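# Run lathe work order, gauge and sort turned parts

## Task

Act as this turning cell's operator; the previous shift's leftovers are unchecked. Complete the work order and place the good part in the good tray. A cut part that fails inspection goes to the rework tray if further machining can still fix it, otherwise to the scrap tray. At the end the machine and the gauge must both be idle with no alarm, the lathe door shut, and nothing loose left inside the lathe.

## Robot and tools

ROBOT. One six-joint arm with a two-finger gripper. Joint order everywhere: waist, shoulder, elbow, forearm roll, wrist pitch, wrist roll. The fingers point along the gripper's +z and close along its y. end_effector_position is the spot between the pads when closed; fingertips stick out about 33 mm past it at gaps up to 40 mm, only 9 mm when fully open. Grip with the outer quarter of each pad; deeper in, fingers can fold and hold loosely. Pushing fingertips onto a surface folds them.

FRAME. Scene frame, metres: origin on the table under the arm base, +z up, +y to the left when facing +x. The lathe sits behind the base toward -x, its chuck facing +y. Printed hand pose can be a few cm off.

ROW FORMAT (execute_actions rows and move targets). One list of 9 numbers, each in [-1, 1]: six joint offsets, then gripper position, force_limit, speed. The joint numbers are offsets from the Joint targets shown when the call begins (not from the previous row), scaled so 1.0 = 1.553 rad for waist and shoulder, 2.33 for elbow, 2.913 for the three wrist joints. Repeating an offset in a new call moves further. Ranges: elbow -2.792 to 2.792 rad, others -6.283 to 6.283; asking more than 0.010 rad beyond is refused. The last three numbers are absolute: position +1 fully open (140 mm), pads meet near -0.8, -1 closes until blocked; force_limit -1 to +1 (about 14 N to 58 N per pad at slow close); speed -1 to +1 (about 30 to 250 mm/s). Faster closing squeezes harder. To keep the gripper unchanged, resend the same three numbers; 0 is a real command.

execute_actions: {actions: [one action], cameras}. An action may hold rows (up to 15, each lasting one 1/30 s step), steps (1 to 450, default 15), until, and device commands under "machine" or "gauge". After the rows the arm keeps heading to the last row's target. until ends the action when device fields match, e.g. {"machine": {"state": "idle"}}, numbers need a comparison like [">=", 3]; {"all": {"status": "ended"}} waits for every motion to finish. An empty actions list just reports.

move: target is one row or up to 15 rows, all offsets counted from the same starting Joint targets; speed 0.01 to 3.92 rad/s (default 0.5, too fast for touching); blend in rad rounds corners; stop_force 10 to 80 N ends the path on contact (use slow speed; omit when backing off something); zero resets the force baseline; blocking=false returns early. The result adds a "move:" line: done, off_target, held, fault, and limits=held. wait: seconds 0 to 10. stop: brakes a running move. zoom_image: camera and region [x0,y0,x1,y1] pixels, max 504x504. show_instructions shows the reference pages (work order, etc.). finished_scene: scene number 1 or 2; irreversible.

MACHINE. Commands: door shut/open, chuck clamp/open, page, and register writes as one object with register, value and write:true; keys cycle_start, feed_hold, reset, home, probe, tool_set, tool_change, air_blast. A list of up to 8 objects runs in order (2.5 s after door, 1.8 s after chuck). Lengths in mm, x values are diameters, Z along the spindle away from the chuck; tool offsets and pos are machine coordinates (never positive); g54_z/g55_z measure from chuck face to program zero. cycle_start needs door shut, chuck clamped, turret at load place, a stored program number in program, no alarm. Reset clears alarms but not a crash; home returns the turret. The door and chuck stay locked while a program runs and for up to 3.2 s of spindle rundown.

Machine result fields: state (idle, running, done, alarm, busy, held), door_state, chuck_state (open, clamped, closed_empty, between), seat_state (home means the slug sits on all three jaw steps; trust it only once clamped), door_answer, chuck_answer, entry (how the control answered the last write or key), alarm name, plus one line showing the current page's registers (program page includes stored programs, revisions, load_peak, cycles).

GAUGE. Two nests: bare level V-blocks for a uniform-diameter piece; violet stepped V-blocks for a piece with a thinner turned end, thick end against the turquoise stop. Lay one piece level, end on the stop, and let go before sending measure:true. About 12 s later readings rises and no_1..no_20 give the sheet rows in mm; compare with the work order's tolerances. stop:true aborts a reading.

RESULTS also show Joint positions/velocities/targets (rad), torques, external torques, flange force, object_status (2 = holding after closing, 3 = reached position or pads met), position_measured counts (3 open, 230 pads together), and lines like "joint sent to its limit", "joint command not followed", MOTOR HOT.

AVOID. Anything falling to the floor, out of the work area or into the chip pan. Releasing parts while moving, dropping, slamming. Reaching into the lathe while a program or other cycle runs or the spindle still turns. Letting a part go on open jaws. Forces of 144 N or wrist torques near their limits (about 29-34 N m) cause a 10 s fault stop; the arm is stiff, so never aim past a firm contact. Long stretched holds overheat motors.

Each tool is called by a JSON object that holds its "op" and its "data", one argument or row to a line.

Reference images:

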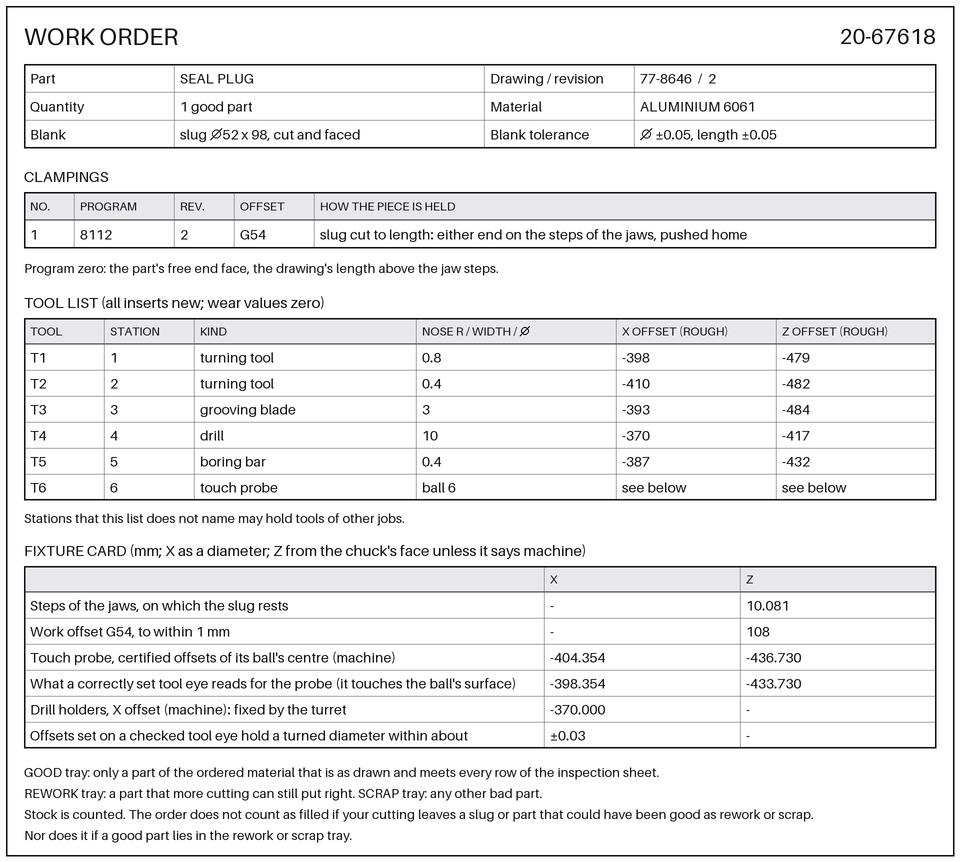

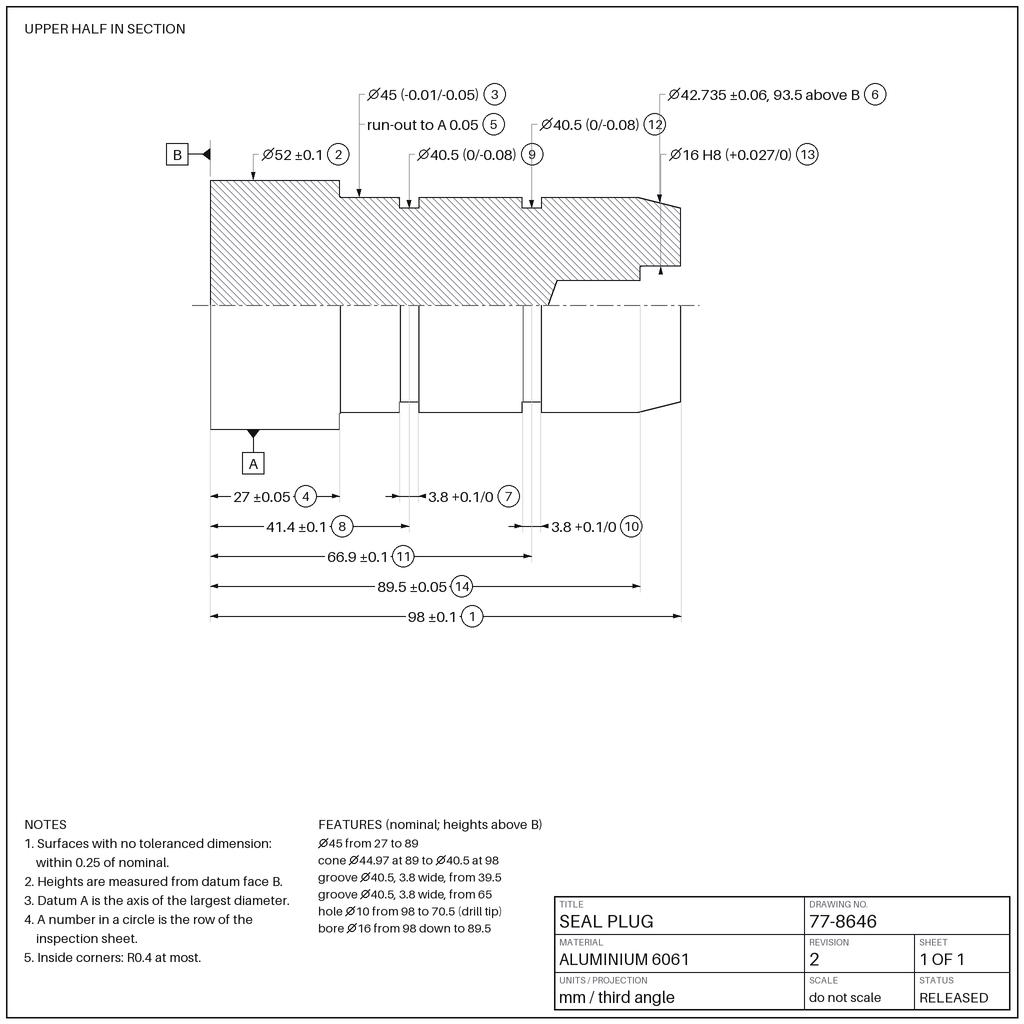

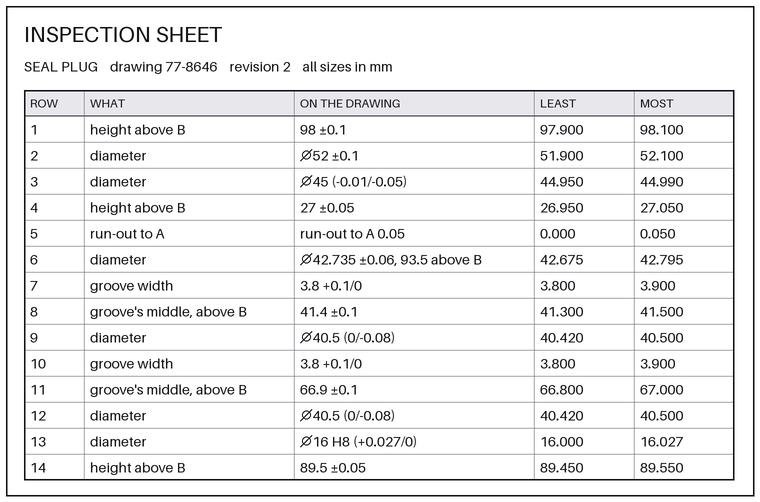

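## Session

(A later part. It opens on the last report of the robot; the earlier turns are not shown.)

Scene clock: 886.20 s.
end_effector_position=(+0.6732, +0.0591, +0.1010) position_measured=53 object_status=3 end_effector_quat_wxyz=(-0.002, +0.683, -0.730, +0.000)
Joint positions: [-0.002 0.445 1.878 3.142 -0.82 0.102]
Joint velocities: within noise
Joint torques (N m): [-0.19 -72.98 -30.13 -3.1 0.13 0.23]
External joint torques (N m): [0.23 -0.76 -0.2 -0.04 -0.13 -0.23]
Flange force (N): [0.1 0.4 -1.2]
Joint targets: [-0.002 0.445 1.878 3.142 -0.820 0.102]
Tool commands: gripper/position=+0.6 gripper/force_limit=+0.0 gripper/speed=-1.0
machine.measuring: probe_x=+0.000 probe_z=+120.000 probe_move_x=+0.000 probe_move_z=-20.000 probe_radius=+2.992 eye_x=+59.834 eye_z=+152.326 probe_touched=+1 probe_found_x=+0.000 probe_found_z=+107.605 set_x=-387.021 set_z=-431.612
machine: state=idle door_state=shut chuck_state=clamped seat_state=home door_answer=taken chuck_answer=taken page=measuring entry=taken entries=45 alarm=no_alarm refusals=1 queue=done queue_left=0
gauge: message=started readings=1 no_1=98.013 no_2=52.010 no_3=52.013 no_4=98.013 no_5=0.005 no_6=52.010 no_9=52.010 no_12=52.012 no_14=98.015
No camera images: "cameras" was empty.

{"op": "execute_actions", "data": {
  "actions": [
    {"machine":[{"page":"program","register":"g54_z","value":107.578,"write":true},{"register":"t2_x_wear","value":0.05,"write":true},{"register":"t5_x_wear","value":-0.05,"write":true},{"home":true},{"cycle_start":true}],"steps":300,"until":{"machine":{"state":"running"}}}
  ],
  "cameras": ["cam_chuck"]
}}

Scene clock: 898.47 s.
end_effector_position=(+0.6732, +0.0591, +0.1010) position_measured=53 object_status=3 end_effector_quat_wxyz=(-0.002, +0.683, -0.730, +0.000)
Joint positions: [-0.002 0.445 1.878 3.142 -0.82 0.102]
Joint velocities: within noise
Joint torques (N m): [-0.53 -72.67 -30.2 -3.08 0.25 0.25]
External joint torques (N m): [0.64 -1.59 -0.35 -0.09 -0.25 -0.25]
Flange force (N): [-0.4 1.1 -2.4]
Joint targets: [-0.002 0.445 1.878 3.142 -0.820 0.102]
Tool commands: gripper/position=+0.6 gripper/force_limit=+0.0 gripper/speed=-1.0
machine.program: program=+8112 tool_call=+6 tool_in_place=+0 program_revision=+2 program_offset=+54 load_peak=+0 stored1_number=+8118 stored1_revision=+3 stored2_number=+1373 stored2_revision=+5 stored3_number=+8112 stored3_revision=+2 stored4_number=+0 stored4_revision=+0 cycles=+0
machine: state=running door_state=shut chuck_state=clamped seat_state=home door_answer=taken chuck_answer=taken page=program entry=taken entries=50 alarm=no_alarm refusals=1 queue=running queue_left=0
gauge: message=started readings=1 no_1=98.013 no_2=52.010 no_3=52.013 no_4=98.013 no_5=0.005 no_6=52.010 no_9=52.010 no_12=52.012 no_14=98.015
Images, in order (width x height): cam_chuck 896x504.

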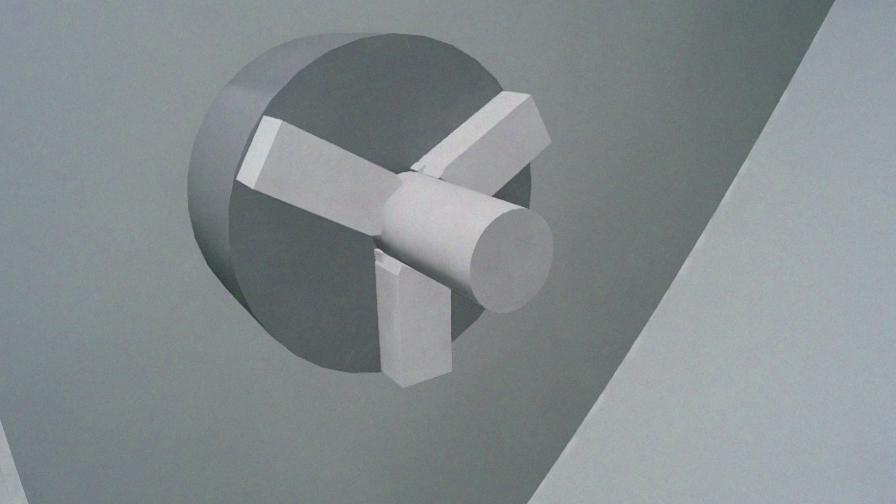

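{"op": "move", "data": {
  "target": [0, -0.0021, 0.0039, 0, 0.0020, 0, 0.6, 0, -1],
  "speed": 0.02,
  "cameras": ["cam_wrist"]
}}

{"op": "execute_actions", "data": {
  "actions": [
    {"rows":[[0,0,0,0,0,0,-1,0,-1]],"steps":90}
  ],
  "cameras": ["cam_wrist","cam_chuck"]
}}

Scene clock: 902.63 s.
end_effector_position=(+0.6692, +0.0589, +0.0994) position_measured=53 object_status=3 end_effector_quat_wxyz=(-0.002, +0.683, -0.730, +0.000)
Joint positions: [-0.002 0.442 1.887 3.142 -0.814 0.102]
Joint velocities: within noise
Joint torques (N m): [-0.98 -72.51 -29.8 -3.02 0.11 0.18]
External joint torques (N m): [0.97 -1.56 -0.55 -0.12 -0.11 -0.18]
Flange force (N): [-1.1 0.8 -2.3]
Joint targets: [-0.002 0.442 1.887 3.142 -0.814 0.102]
machine.program: program=+8112 tool_call=+6 tool_in_place=+1 program_revision=+2 program_offset=+54 load_peak=+0 stored1_number=+8118 stored1_revision=+3 stored2_number=+1373 stored2_revision=+5 stored3_number=+8112 stored3_revision=+2 stored4_number=+0 stored4_revision=+0 cycles=+0
machine: state=running door_state=shut chuck_state=clamped seat_state=home door_answer=taken chuck_answer=taken page=program entry=taken entries=50 alarm=no_alarm refusals=1 queue=running queue_left=0
gauge: message=started readings=1 no_1=98.013 no_2=52.010 no_3=52.013 no_4=98.013 no_5=0.005 no_6=52.010 no_9=52.010 no_12=52.012 no_14=98.015
move: done
Images, in order (width x height): cam_wrist 896x504.

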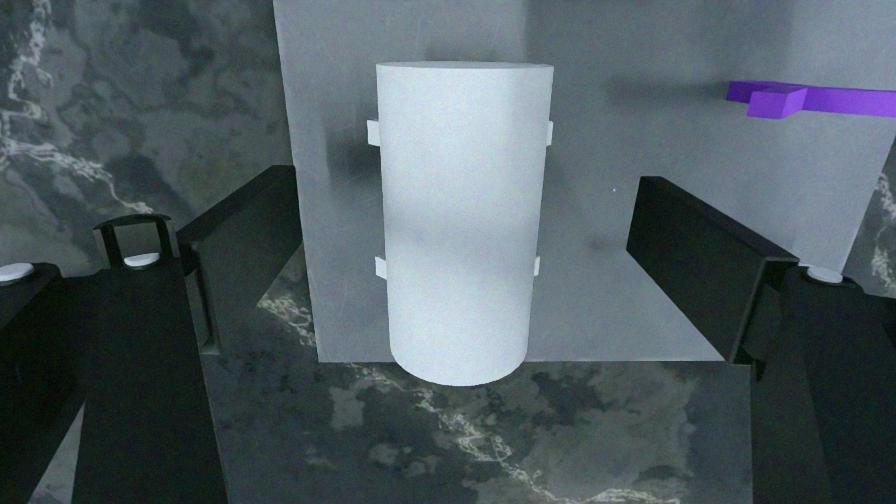

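Scene clock: 905.83 s.
end_effector_position=(+0.6692, +0.0589, +0.0995) position_measured=153 object_status=2 end_effector_quat_wxyz=(-0.002, +0.683, -0.730, +0.000)
Joint positions: [-0.002 0.442 1.887 3.142 -0.814 0.102]
Joint velocities: within noise
Joint torques (N m): [-0.44 -67.04 -27.02 -2.47 0.59 0.9]
External joint torques (N m): [0.8 -7.15 -3.3 -0.66 -0.61 -0.9]
Flange force (N): [0.4 1.6 -11.1]
Joint targets: [-0.002 0.442 1.887 3.142 -0.814 0.102]
machine.program: program=+8112 tool_call=+6 tool_in_place=+1 program_revision=+2 program_offset=+54 load_peak=+0 stored1_number=+8118 stored1_revision=+3 stored2_number=+1373 stored2_revision=+5 stored3_number=+8112 stored3_revision=+2 stored4_number=+0 stored4_revision=+0 cycles=+0
machine: state=running door_state=shut chuck_state=clamped seat_state=home door_answer=taken chuck_answer=taken page=program entry=taken entries=50 alarm=no_alarm refusals=1 queue=running queue_left=0
gauge: message=started readings=1 no_1=98.013 no_2=52.010 no_3=52.013 no_4=98.013 no_5=0.005 no_6=52.010 no_9=52.010 no_12=52.012 no_14=98.015
Images, in order (width x height): cam_chuck 896x504, cam_wrist 896x504.

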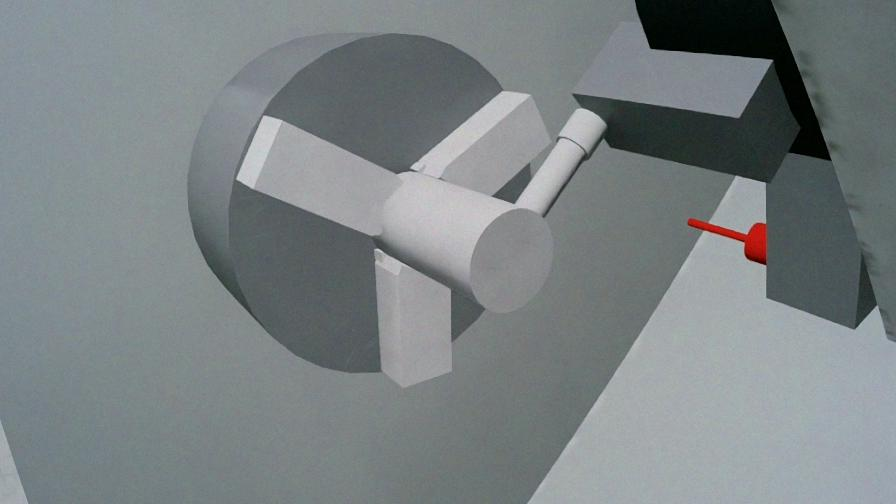

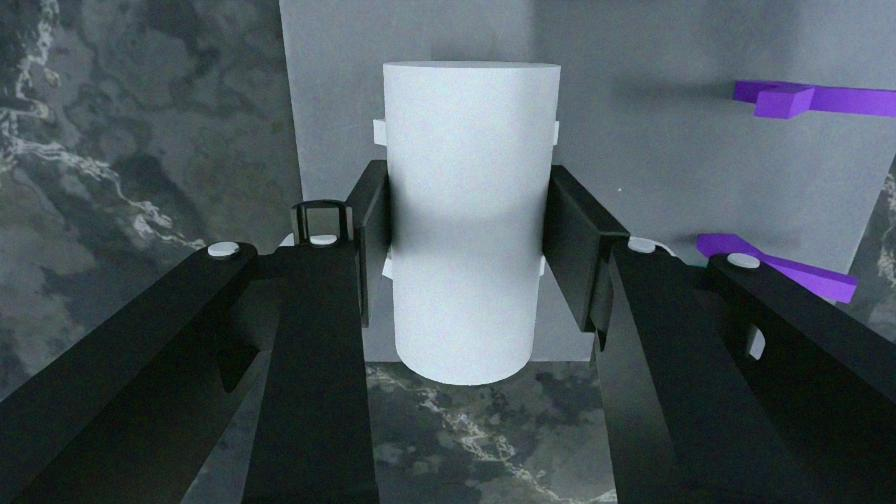

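{"op": "move", "data": {
  "target": [
    [0, -0.0795, -0.0369, 0, -0.0714, 0, -1, 0, -1],
    [-0.5162, -0.1415, 0.0167, 0, -0.0616, -0.2975, -1, 0, -1],
    [-0.5162, -0.0626, 0.0532, 0, 0.0096, -0.2975, -1, 0, -1]
  ],
  "speed": [0.15, 0.5, 0.12],
  "blend": [0.02, 0.01, 0],
  "cameras": ["cam_wrist","cam_low"]
}}

Scene clock: 917.20 s.
end_effector_position=(+0.4603, -0.3945, +0.1101) position_measured=153 object_status=2 end_effector_quat_wxyz=(-0.002, +0.707, -0.708, +0.001)
Joint positions: [-0.804 0.345 2.011 3.142 -0.786 -0.765]
Joint velocities: within noise
Joint torques (N m): [-0.15 -66.7 -31.33 -3.03 0.07 0.23]
External joint torques (N m): [0.42 2.58 1.87 -0.01 -0.04 -0.23]
Flange force (N): [-0.5 0.0 4.3]
Joint targets: [-0.804 0.345 2.011 3.142 -0.786 -0.765]
machine.program: program=+8112 tool_call=+6 tool_in_place=+1 program_revision=+2 program_offset=+54 load_peak=+7 stored1_number=+8118 stored1_revision=+3 stored2_number=+1373 stored2_revision=+5 stored3_number=+8112 stored3_revision=+2 stored4_number=+0 stored4_revision=+0 cycles=+0
machine: state=running door_state=shut chuck_state=clamped seat_state=home door_answer=taken chuck_answer=taken page=program entry=taken entries=50 alarm=no_alarm refusals=1 queue=running queue_left=0
gauge: message=started readings=1 no_1=98.013 no_2=52.010 no_3=52.013 no_4=98.013 no_5=0.005 no_6=52.010 no_9=52.010 no_12=52.012 no_14=98.015
move: done
Images, in order (width x height): cam_low 896x504, cam_wrist 896x504.

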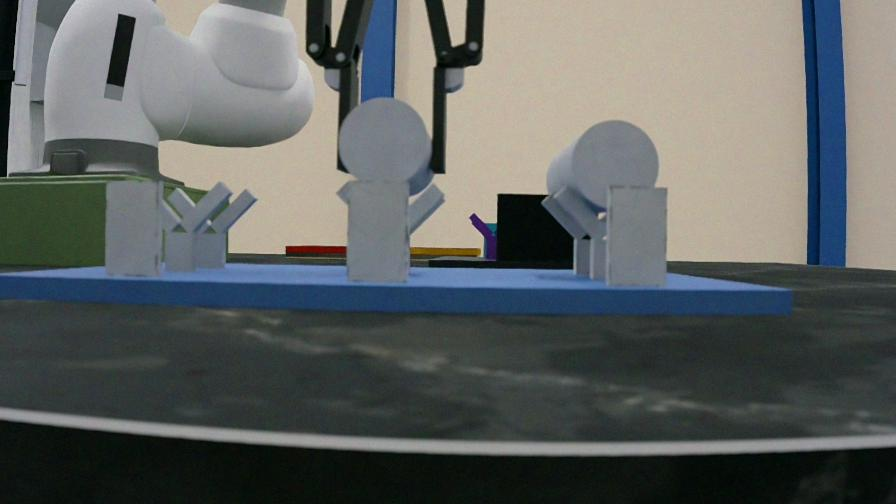

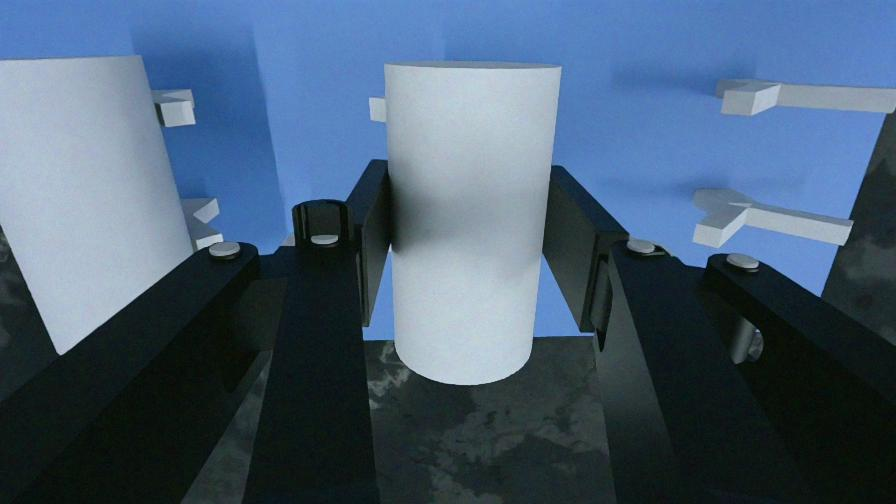

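{"op": "move", "data": {
  "target": [0.0011, 0.0122, 0.0027, 0, 0.0087, 0.0006, -1, 0, -1],
  "speed": 0.015,
  "stop_force": 10,
  "cameras": []
}}

{"op": "execute_actions", "data": {
  "actions": [
    {"rows":[[0,0,0,0,0,0,0.6,0,-1]],"steps":90}
  ],
  "cameras": ["cam_wrist","cam_chuck"]
}}

Scene clock: 927.60 s.
end_effector_position=(+0.4614, -0.3944, +0.0999) position_measured=153 object_status=2 end_effector_quat_wxyz=(-0.002, +0.707, -0.708, +0.001)
Joint positions: [-0.802 0.359 2.015 3.142 -0.767 -0.763]
Joint velocities: within noise
Joint torques (N m): [-2.85 -49.46 -23.06 -3.87 2.35 0.44]
External joint torques (N m): [3.07 -15.01 -5.64 0.91 -2.33 -0.44]
Flange force (N): [-7.1 1.6 -26.8]
Joint targets: [-0.802 0.359 2.015 3.142 -0.767 -0.763]
machine.program: program=+8112 tool_call=+6 tool_in_place=+1 program_revision=+2 program_offset=+54 load_peak=+7 stored1_number=+8118 stored1_revision=+3 stored2_number=+1373 stored2_revision=+5 stored3_number=+8112 stored3_revision=+2 stored4_number=+0 stored4_revision=+0 cycles=+0
machine: state=running door_state=shut chuck_state=clamped seat_state=home door_answer=taken chuck_answer=taken page=program entry=taken entries=50 alarm=no_alarm refusals=1 queue=running queue_left=0
gauge: message=started readings=1 no_1=98.013 no_2=52.010 no_3=52.013 no_4=98.013 no_5=0.005 no_6=52.010 no_9=52.010 no_12=52.012 no_14=98.015
move: contact
No camera images: "cameras" was empty.

Scene clock: 930.80 s.
end_effector_position=(+0.4614, -0.3944, +0.0999) position_measured=53 object_status=3 end_effector_quat_wxyz=(-0.002, +0.707, -0.708, +0.001)
Joint positions: [-0.802 0.359 2.015 3.142 -0.767 -0.763]
Joint velocities: within noise
Joint torques (N m): [-0.29 -63.9 -28.41 -2.94 0.14 0.3]
External joint torques (N m): [0.27 0.06 -0.25 -0.02 -0.11 -0.3]
Flange force (N): [0.4 -0.4 -0.3]
Joint targets: [-0.802 0.359 2.015 3.142 -0.767 -0.763]
machine.program: program=+8112 tool_call=+6 tool_in_place=+1 program_revision=+2 program_offset=+54 load_peak=+7 stored1_number=+8118 stored1_revision=+3 stored2_number=+1373 stored2_revision=+5 stored3_number=+8112 stored3_revision=+2 stored4_number=+0 stored4_revision=+0 cycles=+0
machine: state=running door_state=shut chuck_state=clamped seat_state=home door_answer=taken chuck_answer=taken page=program entry=taken entries=50 alarm=no_alarm refusals=1 queue=running queue_left=0
gauge: message=started readings=1 no_1=98.013 no_2=52.010 no_3=52.013 no_4=98.013 no_5=0.005 no_6=52.010 no_9=52.010 no_12=52.012 no_14=98.015
Images, in order (width x height): cam_chuck 896x504, cam_wrist 896x504.

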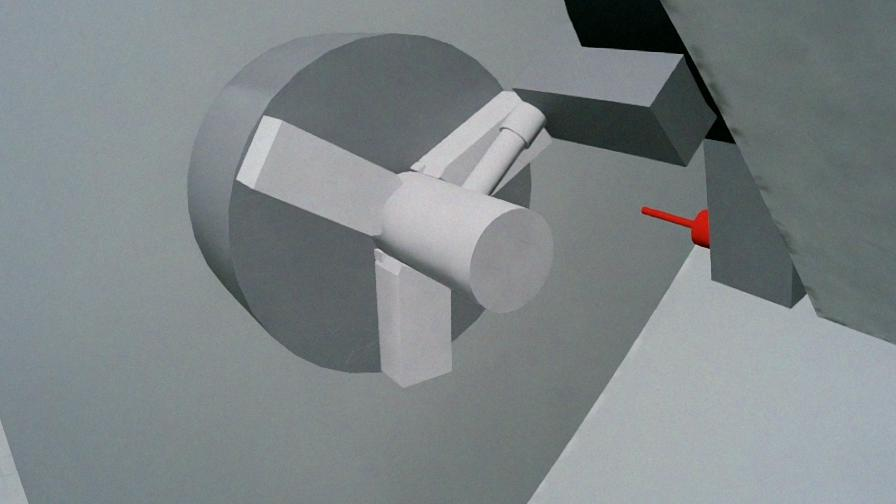

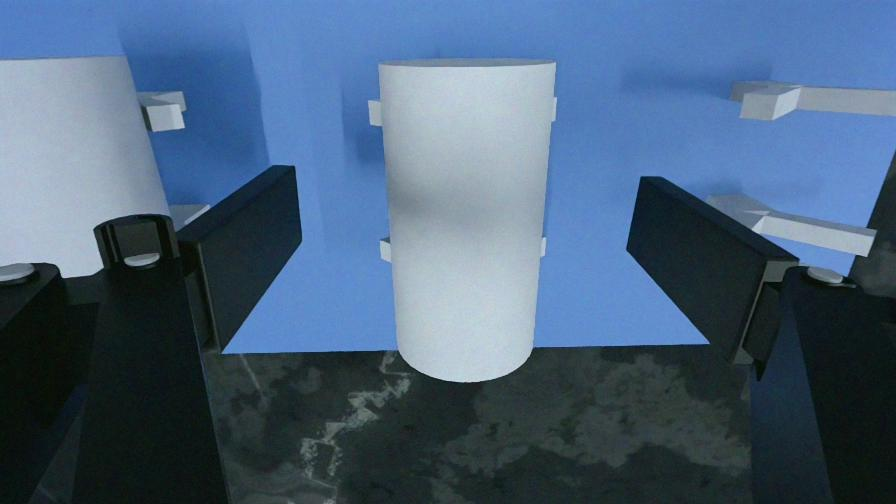

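{"op": "move", "data": {
  "target": [
    [0, -0.0882, -0.0393, 0, -0.0784, 0, 0.6, 0, -1],
    [-0.5460, -0.7463, 0.0365, 0, -0.3690, 0.3083, 1, 1, -1]
  ],
  "speed": [0.2, 0.7],
  "blend": [0.03, 0],
  "cameras": []
}}

{"op": "execute_actions", "data": {
  "actions": [
    {"steps":450,"until":{"machine":{"state":["!=","running"]}}}
  ],
  "cameras": ["cam_chuck"]
}}

{"op": "execute_actions", "data": {
  "actions": [
    {"steps":450,"until":{"machine":{"state":["!=","running"]}}}
  ],
  "cameras": ["cam_chuck"]
}}

Scene clock: 939.27 s.
end_effector_position=(+0.0293, -0.0957, +0.5022) position_measured=3 object_status=0 end_effector_quat_wxyz=(+0.002, +0.088, +0.996, +0.001)
Joint positions: [-1.651 -0.801 2.1 3.142 -1.842 0.135]
Joint velocities: within noise
Joint torques (N m): [-0.24 32.74 -40.05 -4.1 0.23 0.21]
External joint torques (N m): [0.04 0.97 -0.01 -0.05 -0.24 -0.21]
Flange force (N): [0.0 0.0 0.0]
Joint targets: [-1.651 -0.801 2.100 3.142 -1.842 0.135]
machine.program: program=+8112 tool_call=+6 tool_in_place=+1 program_revision=+2 program_offset=+54 load_peak=+7 stored1_number=+8118 stored1_revision=+3 stored2_number=+1373 stored2_revision=+5 stored3_number=+8112 stored3_revision=+2 stored4_number=+0 stored4_revision=+0 cycles=+0
machine: state=running door_state=shut chuck_state=clamped seat_state=home door_answer=taken chuck_answer=taken page=program entry=taken entries=50 alarm=no_alarm refusals=1 queue=running queue_left=0
gauge: message=started readings=1 no_1=98.013 no_2=52.010 no_3=52.013 no_4=98.013 no_5=0.005 no_6=52.010 no_9=52.010 no_12=52.012 no_14=98.015
move: done
No camera images: "cameras" was empty.

Scene clock: 954.47 s.
end_effector_position=(+0.0293, -0.0957, +0.5022) position_measured=3 object_status=3 end_effector_quat_wxyz=(+0.002, +0.088, +0.996, +0.001)
Joint positions: [-1.651 -0.801 2.1 3.142 -1.842 0.135]
Joint velocities: within noise
Joint torques (N m): [-0.15 32.85 -40.09 -4.13 0.22 0.24]
External joint torques (N m): [0.17 0 -0.03 -0.02 -0.25 -0.24]
Flange force (N): [0.0 0.0 0.0]
Joint targets: [-1.651 -0.801 2.100 3.142 -1.842 0.135]
Tool commands: gripper/position=+1.0 gripper/force_limit=+1.0 gripper/speed=-1.0
machine.program: program=+8112 tool_call=+6 tool_in_place=+2 program_revision=+2 program_offset=+54 load_peak=+7 stored1_number=+8118 stored1_revision=+3 stored2_number=+1373 stored2_revision=+5 stored3_number=+8112 stored3_revision=+2 stored4_number=+0 stored4_revision=+0 cycles=+0
machine: state=running door_state=shut chuck_state=clamped seat_state=home door_answer=taken chuck_answer=taken page=program entry=taken entries=50 alarm=no_alarm refusals=1 queue=running queue_left=0
gauge: message=started readings=1 no_1=98.013 no_2=52.010 no_3=52.013 no_4=98.013 no_5=0.005 no_6=52.010 no_9=52.010 no_12=52.012 no_14=98.015
Images, in order (width x height): cam_chuck 896x504.

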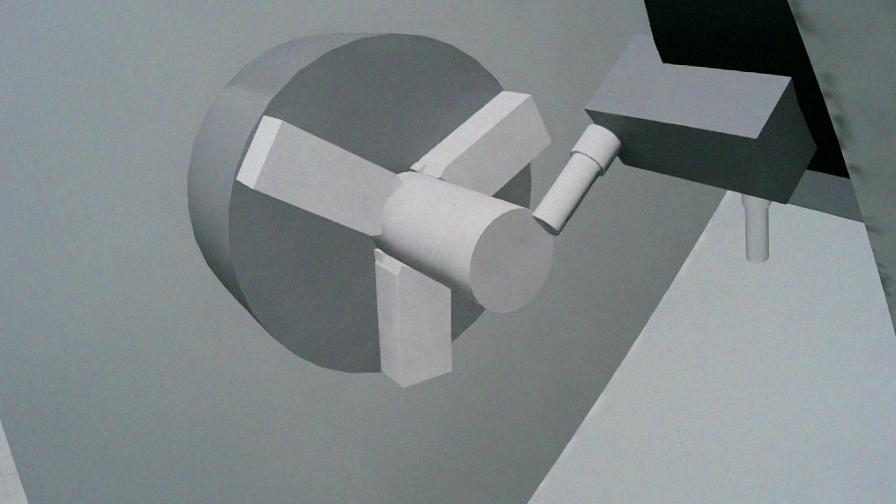

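Scene clock: 969.67 s.
end_effector_position=(+0.0293, -0.0957, +0.5022) position_measured=3 object_status=3 end_effector_quat_wxyz=(+0.002, +0.088, +0.996, +0.001)
Joint positions: [-1.651 -0.801 2.1 3.142 -1.842 0.135]
Joint velocities: within noise
Joint torques (N m): [-0.5 33.34 -39.96 -4.09 0.11 0.25]
External joint torques (N m): [0.45 0.23 -0.03 -0.05 -0.13 -0.25]
Flange force (N): [0.0 0.0 0.0]
Joint targets: [-1.651 -0.801 2.100 3.142 -1.842 0.135]
Tool commands: gripper/position=+1.0 gripper/force_limit=+1.0 gripper/speed=-1.0
machine.program: program=+8112 tool_call=+6 tool_in_place=+2 program_revision=+2 program_offset=+54 load_peak=+7 stored1_number=+8118 stored1_revision=+3 stored2_number=+1373 stored2_revision=+5 stored3_number=+8112 stored3_revision=+2 stored4_number=+0 stored4_revision=+0 cycles=+0
machine: state=running door_state=shut chuck_state=clamped seat_state=home door_answer=taken chuck_answer=taken page=program entry=taken entries=50 alarm=no_alarm refusals=1 queue=running queue_left=0
gauge: message=started readings=1 no_1=98.013 no_2=52.010 no_3=52.013 no_4=98.013 no_5=0.005 no_6=52.010 no_9=52.010 no_12=52.012 no_14=98.015
Images, in order (width x height): cam_chuck 896x504.

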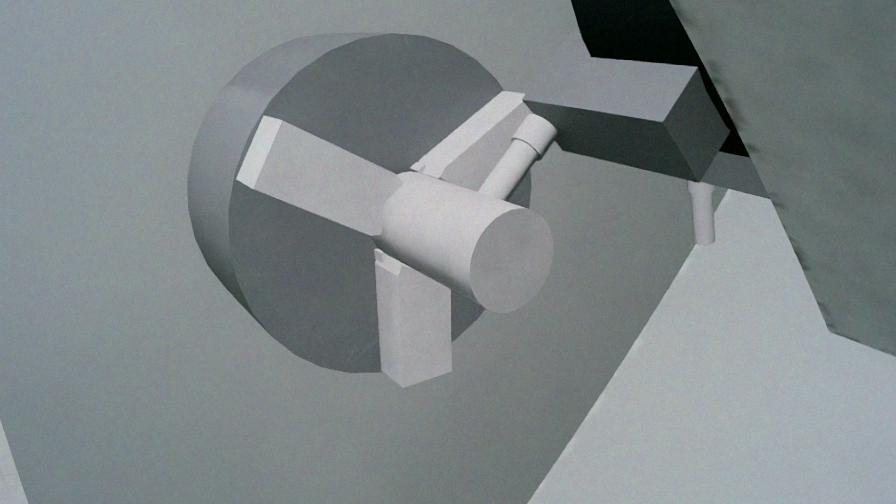

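{"op": "execute_actions", "data": {
  "actions": [
    {"steps":450,"until":{"machine":{"state":["!=","running"]}}}
  ],
  "cameras": []
}}

{"op": "execute_actions", "data": {
  "actions": [
    {"steps":450,"until":{"machine":{"state":["!=","running"]}}}
  ],
  "cameras": ["cam_chuck"]
}}

{"op": "execute_actions", "data": {
  "actions": [
    {"steps":450,"until":{"machine":{"state":["!=","running"]}}}
  ],
  "cameras": []
}}

{"op": "execute_actions", "data": {
  "actions": [
    {"steps":450,"until":{"machine":{"state":["!=","running"]}}}
  ],
  "cameras": ["cam_chuck"]
}}

Scene clock: 987.57 s.
end_effector_position=(+0.0293, -0.0957, +0.5022) position_measured=3 object_status=3 end_effector_quat_wxyz=(+0.002, +0.088, +0.996, +0.001)
Joint positions: [-1.651 -0.801 2.1 3.142 -1.842 0.135]
Joint velocities: within noise
Joint torques (N m): [-0.22 33.27 -39.92 -4.14 0.16 0.14]
External joint torques (N m): [0.14 -0.02 -0.18 -0.02 -0.18 -0.14]
Flange force (N): [0.0 0.0 0.0]
Joint targets: [-1.651 -0.801 2.100 3.142 -1.842 0.135]
Tool commands: gripper/position=+1.0 gripper/force_limit=+1.0 gripper/speed=-1.0
machine.program: program=+8112 tool_call=+6 tool_in_place=+3 program_revision=+2 program_offset=+54 load_peak=+7 stored1_number=+8118 stored1_revision=+3 stored2_number=+1373 stored2_revision=+5 stored3_number=+8112 stored3_revision=+2 stored4_number=+0 stored4_revision=+0 cycles=+0
machine: state=running door_state=shut chuck_state=clamped seat_state=home door_answer=taken chuck_answer=taken page=program entry=taken entries=50 alarm=no_alarm refusals=1 queue=running queue_left=0
gauge: message=started readings=1 no_1=98.013 no_2=52.010 no_3=52.013 no_4=98.013 no_5=0.005 no_6=52.010 no_9=52.010 no_12=52.012 no_14=98.015
No camera images: "cameras" was empty.

Scene clock: 1002.77 s.
end_effector_position=(+0.0293, -0.0957, +0.5022) position_measured=3 object_status=3 end_effector_quat_wxyz=(+0.002, +0.088, +0.996, +0.001)
Joint positions: [-1.651 -0.801 2.1 3.142 -1.842 0.135]
Joint velocities: within noise
Joint torques (N m): [0.18 32.62 -39.97 -4.13 0.1 0.17]
External joint torques (N m): [-0.13 0.78 -0.03 -0.01 -0.12 -0.17]
Flange force (N): [0.0 0.0 0.0]
Joint targets: [-1.651 -0.801 2.100 3.142 -1.842 0.135]
Tool commands: gripper/position=+1.0 gripper/force_limit=+1.0 gripper/speed=-1.0
machine.program: program=+8112 tool_call=+6 tool_in_place=+3 program_revision=+2 program_offset=+54 load_peak=+7 stored1_number=+8118 stored1_revision=+3 stored2_number=+1373 stored2_revision=+5 stored3_number=+8112 stored3_revision=+2 stored4_number=+0 stored4_revision=+0 cycles=+0
machine: state=running door_state=shut chuck_state=clamped seat_state=home door_answer=taken chuck_answer=taken page=program entry=taken entries=50 alarm=no_alarm refusals=1 queue=running queue_left=0
gauge: message=started readings=1 no_1=98.013 no_2=52.010 no_3=52.013 no_4=98.013 no_5=0.005 no_6=52.010 no_9=52.010 no_12=52.012 no_14=98.015
Images, in order (width x height): cam_chuck 896x504.

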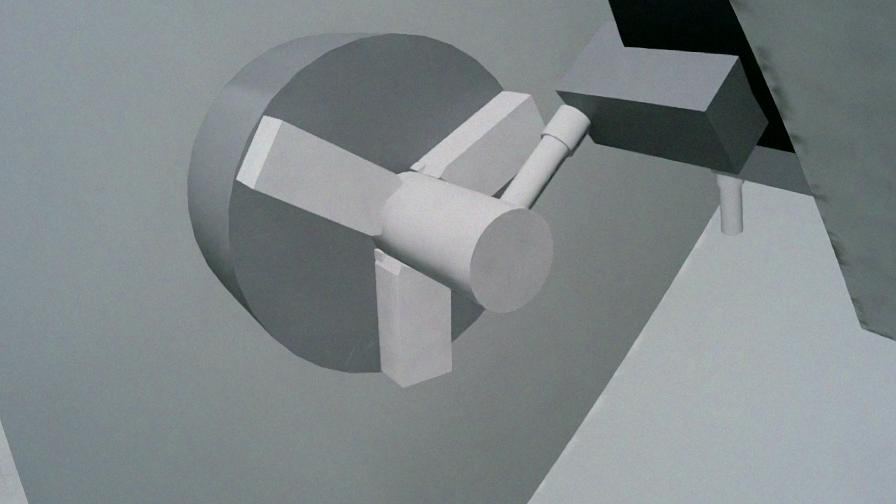

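Scene clock: 1017.97 s.
end_effector_position=(+0.0293, -0.0957, +0.5022) position_measured=3 object_status=3 end_effector_quat_wxyz=(+0.002, +0.088, +0.996, +0.001)
Joint positions: [-1.651 -0.801 2.1 3.142 -1.842 0.135]
Joint velocities: within noise
Joint torques (N m): [-0.15 33.54 -39.78 -4.12 0.16 0.26]
External joint torques (N m): [0.05 -0.25 -0.25 -0.03 -0.18 -0.26]
Flange force (N): [0.0 0.0 0.0]
Joint targets: [-1.651 -0.801 2.100 3.142 -1.842 0.135]
Tool commands: gripper/position=+1.0 gripper/force_limit=+1.0 gripper/speed=-1.0
machine.program: program=+8112 tool_call=+6 tool_in_place=+4 program_revision=+2 program_offset=+54 load_peak=+7 stored1_number=+8118 stored1_revision=+3 stored2_number=+1373 stored2_revision=+5 stored3_number=+8112 stored3_revision=+2 stored4_number=+0 stored4_revision=+0 cycles=+0
machine: state=running door_state=shut chuck_state=clamped seat_state=home door_answer=taken chuck_answer=taken page=program entry=taken entries=50 alarm=no_alarm refusals=1 queue=running queue_left=0
gauge: message=started readings=1 no_1=98.013 no_2=52.010 no_3=52.013 no_4=98.013 no_5=0.005 no_6=52.010 no_9=52.010 no_12=52.012 no_14=98.015
No camera images: "cameras" was empty.

Scene clock: 1033.17 s.
end_effector_position=(+0.0293, -0.0957, +0.5022) position_measured=3 object_status=3 end_effector_quat_wxyz=(+0.002, +0.088, +0.996, +0.001)
Joint positions: [-1.651 -0.801 2.1 3.142 -1.842 0.135]
Joint velocities: within noise
Joint torques (N m): [-0.46 32.64 -39.97 -4.1 0.22 0.29]
External joint torques (N m): [0.38 1.14 -0.06 -0.05 -0.24 -0.29]
Flange force (N): [0.0 0.0 0.0]
Joint targets: [-1.651 -0.801 2.100 3.142 -1.842 0.135]
Tool commands: gripper/position=+1.0 gripper/force_limit=+1.0 gripper/speed=-1.0
machine.program: program=+8112 tool_call=+6 tool_in_place=+5 program_revision=+2 program_offset=+54 load_peak=+7 stored1_number=+8118 stored1_revision=+3 stored2_number=+1373 stored2_revision=+5 stored3_number=+8112 stored3_revision=+2 stored4_number=+0 stored4_revision=+0 cycles=+0
machine: state=running door_state=shut chuck_state=clamped seat_state=home door_answer=taken chuck_answer=taken page=program entry=taken entries=50 alarm=no_alarm refusals=1 queue=running queue_left=0
gauge: message=started readings=1 no_1=98.013 no_2=52.010 no_3=52.013 no_4=98.013 no_5=0.005 no_6=52.010 no_9=52.010 no_12=52.012 no_14=98.015
Images, in order (width x height): cam_chuck 896x504.

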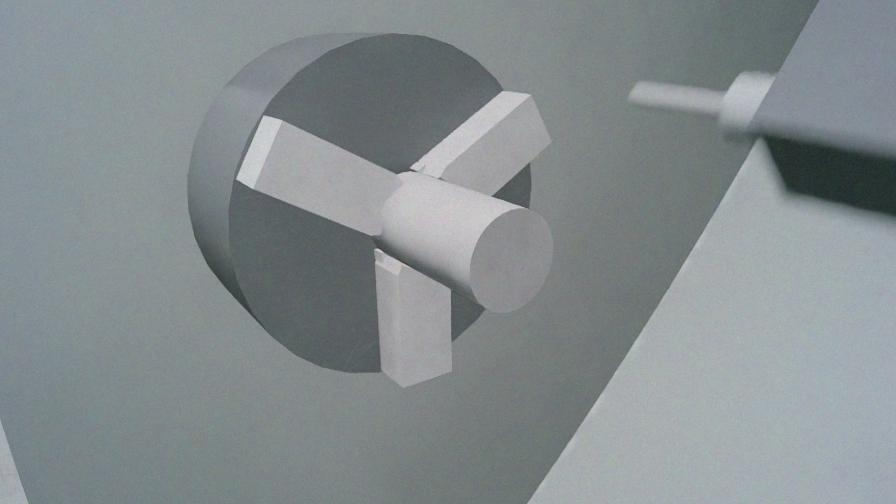

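{"op": "execute_actions", "data": {
  "actions": [
    {"steps":450,"until":{"machine":{"state":["!=","running"]}}}
  ],
  "cameras": []
}}

{"op": "execute_actions", "data": {
  "actions": [
    {"steps":450,"until":{"machine":{"state":"done"}}}
  ],
  "cameras": ["cam_chuck"]
}}

Scene clock: 1035.17 s.
end_effector_position=(+0.0293, -0.0957, +0.5022) position_measured=3 object_status=3 end_effector_quat_wxyz=(+0.002, +0.088, +0.996, +0.001)
Joint positions: [-1.651 -0.801 2.1 3.142 -1.842 0.135]
Joint velocities: within noise
Joint torques (N m): [-0.36 32.66 -39.99 -4.15 0.09 0.23]
External joint torques (N m): [0.37 0.76 -0.14 -0.01 -0.11 -0.23]
Flange force (N): [0.0 0.0 0.0]
Joint targets: [-1.651 -0.801 2.100 3.142 -1.842 0.135]
Tool commands: gripper/position=+1.0 gripper/force_limit=+1.0 gripper/speed=-1.0
machine.program: program=+8112 tool_call=+6 tool_in_place=+5 program_revision=+2 program_offset=+54 load_peak=+7 stored1_number=+8118 stored1_revision=+3 stored2_number=+1373 stored2_revision=+5 stored3_number=+8112 stored3_revision=+2 stored4_number=+0 stored4_revision=+0 cycles=+1
machine: state=busy door_state=shut chuck_state=clamped seat_state=home door_answer=taken chuck_answer=taken page=program entry=taken entries=50 alarm=no_alarm refusals=1 queue=running queue_left=0
gauge: message=started readings=1 no_1=98.013 no_2=52.010 no_3=52.013 no_4=98.013 no_5=0.005 no_6=52.010 no_9=52.010 no_12=52.012 no_14=98.015
No camera images: "cameras" was empty.

Scene clock: 1036.40 s.
end_effector_position=(+0.0293, -0.0957, +0.5022) position_measured=3 object_status=3 end_effector_quat_wxyz=(+0.002, +0.088, +0.996, +0.001)
Joint positions: [-1.651 -0.801 2.1 3.142 -1.842 0.135]
Joint velocities: within noise
Joint torques (N m): [-0.66 32.77 -40 -4.13 0.09 0.17]
External joint torques (N m): [0.6 0.73 -0.13 -0.03 -0.11 -0.17]
Flange force (N): [0.0 0.0 0.0]
Joint targets: [-1.651 -0.801 2.100 3.142 -1.842 0.135]
Tool commands: gripper/position=+1.0 gripper/force_limit=+1.0 gripper/speed=-1.0
machine.program: program=+8112 tool_call=+6 tool_in_place=+5 program_revision=+2 program_offset=+54 load_peak=+7 stored1_number=+8118 stored1_revision=+3 stored2_number=+1373 stored2_revision=+5 stored3_number=+8112 stored3_revision=+2 stored4_number=+0 stored4_revision=+0 cycles=+1
machine: state=done door_state=shut chuck_state=clamped seat_state=home door_answer=taken chuck_answer=taken page=program entry=taken entries=50 alarm=no_alarm refusals=1 queue=done queue_left=0
gauge: message=started readings=1 no_1=98.013 no_2=52.010 no_3=52.013 no_4=98.013 no_5=0.005 no_6=52.010 no_9=52.010 no_12=52.012 no_14=98.015
Images, in order (width x height): cam_chuck 896x504.

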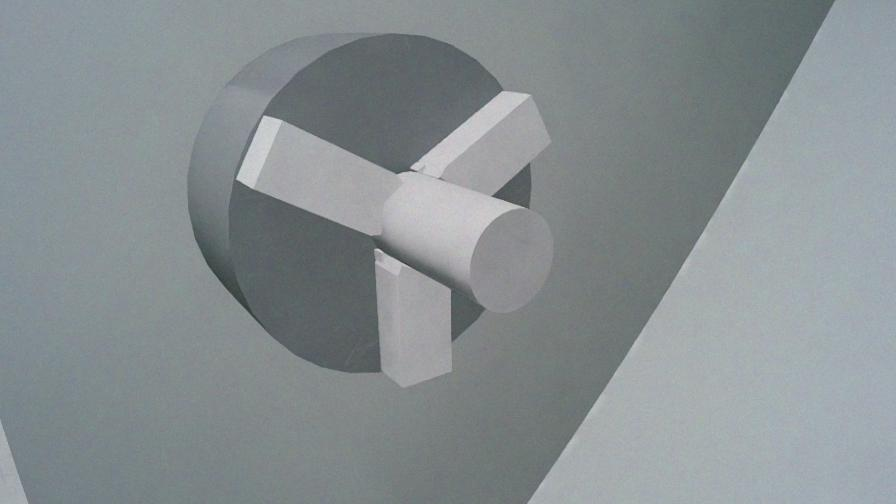

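{"op": "execute_actions", "data": {
  "actions": [
    {"machine":[{"page":"measuring","register":"tool_call","value":6,"write":true},{"tool_change":true},{"register":"probe_move_z","value":0,"write":true},{"register":"probe_x","value":60,"write":true},{"register":"probe_z","value":64,"write":true},{"register":"probe_move_x","value":-25,"write":true},{"probe":true}],"steps":450,"until":{"machine":{"queue":["!=","running"],"state":["!=","busy"]}}}
  ],
  "cameras": []
}}

{"op": "execute_actions", "data": {
  "actions": [
    {"machine":[{"register":"probe_z","value":88,"write":true},{"probe":true}],"steps":450,"until":{"machine":{"queue":["!=","running"],"state":["!=","busy"]}}}
  ],
  "cameras": []
}}

{"op": "execute_actions", "data": {
  "actions": [
    {"machine":[{"register":"probe_z","value":44,"write":true},{"probe":true}],"steps":450,"until":{"machine":{"queue":["!=","running"],"state":["!=","busy"]}}}
  ],
  "cameras": ["cam_chuck"]
}}

{"op": "execute_actions", "data": {
  "actions": [
    {"machine":[{"register":"probe_x","value":0,"write":true},{"register":"probe_z","value":104,"write":true},{"register":"probe_move_x","value":18,"write":true},{"probe":true}],"steps":450,"until":{"machine":{"queue":["!=","running"],"state":["!=","busy"]}}}
  ],
  "cameras": []
}}

Scene clock: 1055.93 s.
end_effector_position=(+0.0293, -0.0957, +0.5022) position_measured=3 object_status=3 end_effector_quat_wxyz=(+0.002, +0.088, +0.996, +0.001)
Joint positions: [-1.651 -0.801 2.1 3.142 -1.842 0.135]
Joint velocities: within noise
Joint torques (N m): [-0.43 32.99 -39.91 -4.11 0.12 0.2]
External joint torques (N m): [0.45 0.15 -0.17 -0.04 -0.15 -0.2]
Flange force (N): [0.0 0.0 0.0]
Joint targets: [-1.651 -0.801 2.100 3.142 -1.842 0.135]
Tool commands: gripper/position=+1.0 gripper/force_limit=+1.0 gripper/speed=-1.0
machine.measuring: probe_x=+60.000 probe_z=+64.000 probe_move_x=-25.000 probe_move_z=+0.000 probe_radius=+2.992 eye_x=+59.834 eye_z=+152.326 probe_touched=+1 probe_found_x=+45.021 probe_found_z=+64.000 set_x=-387.021 set_z=-431.612
machine: state=done door_state=shut chuck_state=clamped seat_state=home door_answer=taken chuck_answer=taken page=measuring entry=taken entries=57 alarm=no_alarm refusals=1 queue=done queue_left=0
gauge: message=started readings=1 no_1=98.013 no_2=52.010 no_3=52.013 no_4=98.013 no_5=0.005 no_6=52.010 no_9=52.010 no_12=52.012 no_14=98.015
No camera images: "cameras" was empty.

Scene clock: 1061.43 s.
end_effector_position=(+0.0293, -0.0957, +0.5022) position_measured=3 object_status=3 end_effector_quat_wxyz=(+0.002, +0.088, +0.996, +0.001)
Joint positions: [-1.651 -0.801 2.1 3.142 -1.842 0.135]
Joint velocities: within noise
Joint torques (N m): [-0.57 33.68 -39.79 -4.17 0.1 0.18]
External joint torques (N m): [0.44 -0.05 -0.16 0.03 -0.11 -0.18]
Flange force (N): [0.0 0.0 0.0]
Joint targets: [-1.651 -0.801 2.100 3.142 -1.842 0.135]
Tool commands: gripper/position=+1.0 gripper/force_limit=+1.0 gripper/speed=-1.0
machine.measuring: probe_x=+60.000 probe_z=+88.000 probe_move_x=-25.000 probe_move_z=+0.000 probe_radius=+2.992 eye_x=+59.834 eye_z=+152.326 probe_touched=+1 probe_found_x=+45.021 probe_found_z=+88.000 set_x=-387.021 set_z=-431.612
machine: state=done door_state=shut chuck_state=clamped seat_state=home door_answer=taken chuck_answer=taken page=measuring entry=taken entries=59 alarm=no_alarm refusals=1 queue=done queue_left=0
gauge: message=started readings=1 no_1=98.013 no_2=52.010 no_3=52.013 no_4=98.013 no_5=0.005 no_6=52.010 no_9=52.010 no_12=52.012 no_14=98.015
No camera images: "cameras" was empty.

Scene clock: 1067.17 s.
end_effector_position=(+0.0293, -0.0957, +0.5022) position_measured=3 object_status=3 end_effector_quat_wxyz=(+0.002, +0.088, +0.996, +0.001)
Joint positions: [-1.651 -0.801 2.1 3.142 -1.842 0.135]
Joint velocities: within noise
Joint torques (N m): [-0.45 33.03 -40.12 -4.14 0.22 0.19]
External joint torques (N m): [0.4 0.35 0.03 -0.01 -0.24 -0.19]
Flange force (N): [0.0 0.0 0.0]
Joint targets: [-1.651 -0.801 2.100 3.142 -1.842 0.135]
Tool commands: gripper/position=+1.0 gripper/force_limit=+1.0 gripper/speed=-1.0
machine.measuring: probe_x=+60.000 probe_z=+44.000 probe_move_x=-25.000 probe_move_z=+0.000 probe_radius=+2.992 eye_x=+59.834 eye_z=+152.326 probe_touched=+1 probe_found_x=+45.023 probe_found_z=+44.000 set_x=-387.021 set_z=-431.612
machine: state=done door_state=shut chuck_state=clamped seat_state=home door_answer=taken chuck_answer=taken page=measuring entry=taken entries=61 alarm=no_alarm refusals=1 queue=done queue_left=0
gauge: message=started readings=1 no_1=98.013 no_2=52.010 no_3=52.013 no_4=98.013 no_5=0.005 no_6=52.010 no_9=52.010 no_12=52.012 no_14=98.015
Images, in order (width x height): cam_chuck 896x504.

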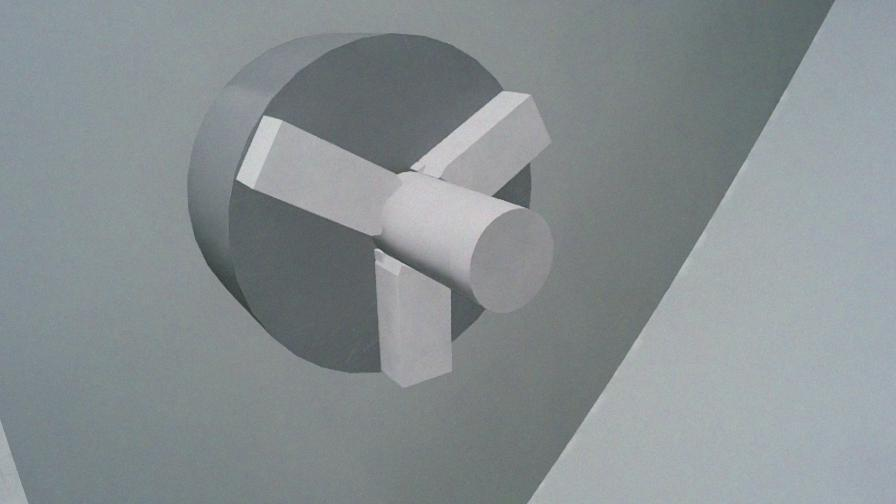

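Scene clock: 1071.13 s.
end_effector_position=(+0.0293, -0.0957, +0.5022) position_measured=3 object_status=3 end_effector_quat_wxyz=(+0.002, +0.088, +0.996, +0.001)
Joint positions: [-1.651 -0.801 2.1 3.142 -1.842 0.135]
Joint velocities: within noise
Joint torques (N m): [-0.52 32.88 -39.91 -4.14 0.12 0.27]
External joint torques (N m): [0.49 0.55 -0.04 0 -0.14 -0.27]
Flange force (N): [0.0 0.0 0.0]
Joint targets: [-1.651 -0.801 2.100 3.142 -1.842 0.135]
Tool commands: gripper/position=+1.0 gripper/force_limit=+1.0 gripper/speed=-1.0
machine.measuring: probe_x=+0.000 probe_z=+104.000 probe_move_x=+18.000 probe_move_z=+0.000 probe_radius=+2.992 eye_x=+59.834 eye_z=+152.326 probe_touched=+0 probe_found_x=+0.000 probe_found_z=+0.000 set_x=-387.021 set_z=-431.612
machine: state=alarm door_state=shut chuck_state=clamped seat_state=home door_answer=taken chuck_answer=taken page=measuring entry=taken entries=65 alarm=probe_obstructed refusals=1 queue=dropped queue_left=0
gauge: message=started readings=1 no_1=98.013 no_2=52.010 no_3=52.013 no_4=98.013 no_5=0.005 no_6=52.010 no_9=52.010 no_12=52.012 no_14=98.015
No camera images: "cameras" was empty.

{"op": "execute_actions", "data": {
  "actions": [
    {"machine":{"page":"position"},"steps":3}
  ],
  "cameras": ["cam_chuck"]
}}

Scene clock: 1073.73 s.
end_effector_position=(+0.0293, -0.0957, +0.5022) position_measured=3 object_status=3 end_effector_quat_wxyz=(+0.002, +0.088, +0.996, +0.001)
Joint positions: [-1.651 -0.801 2.1 3.142 -1.842 0.135]
Joint velocities: within noise
Joint torques (N m): [-0.5 32.89 -40.15 -4.17 0.14 0.19]
External joint torques (N m): [0.42 0.31 0.15 0.03 -0.17 -0.19]
Flange force (N): [0.0 0.0 0.0]
Joint targets: [-1.651 -0.801 2.100 3.142 -1.842 0.135]
Tool commands: gripper/position=+1.0 gripper/force_limit=+1.0 gripper/speed=-1.0
machine.position: pos_x=-355.845 pos_z=-332.730
machine: state=alarm door_state=shut chuck_state=clamped seat_state=home door_answer=taken chuck_answer=taken page=position entry=taken entries=65 alarm=probe_obstructed refusals=1 queue=done queue_left=0
gauge: message=started readings=1 no_1=98.013 no_2=52.010 no_3=52.013 no_4=98.013 no_5=0.005 no_6=52.010 no_9=52.010 no_12=52.012 no_14=98.015
Images, in order (width x height): cam_chuck 896x504.

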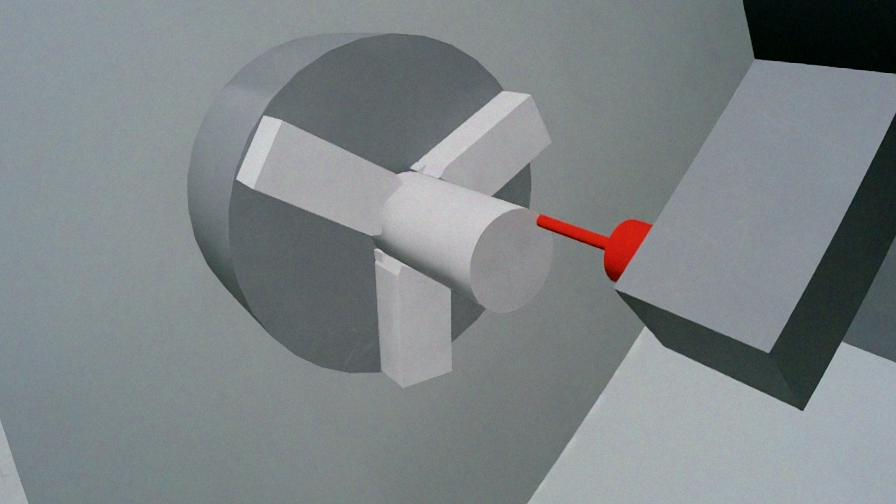

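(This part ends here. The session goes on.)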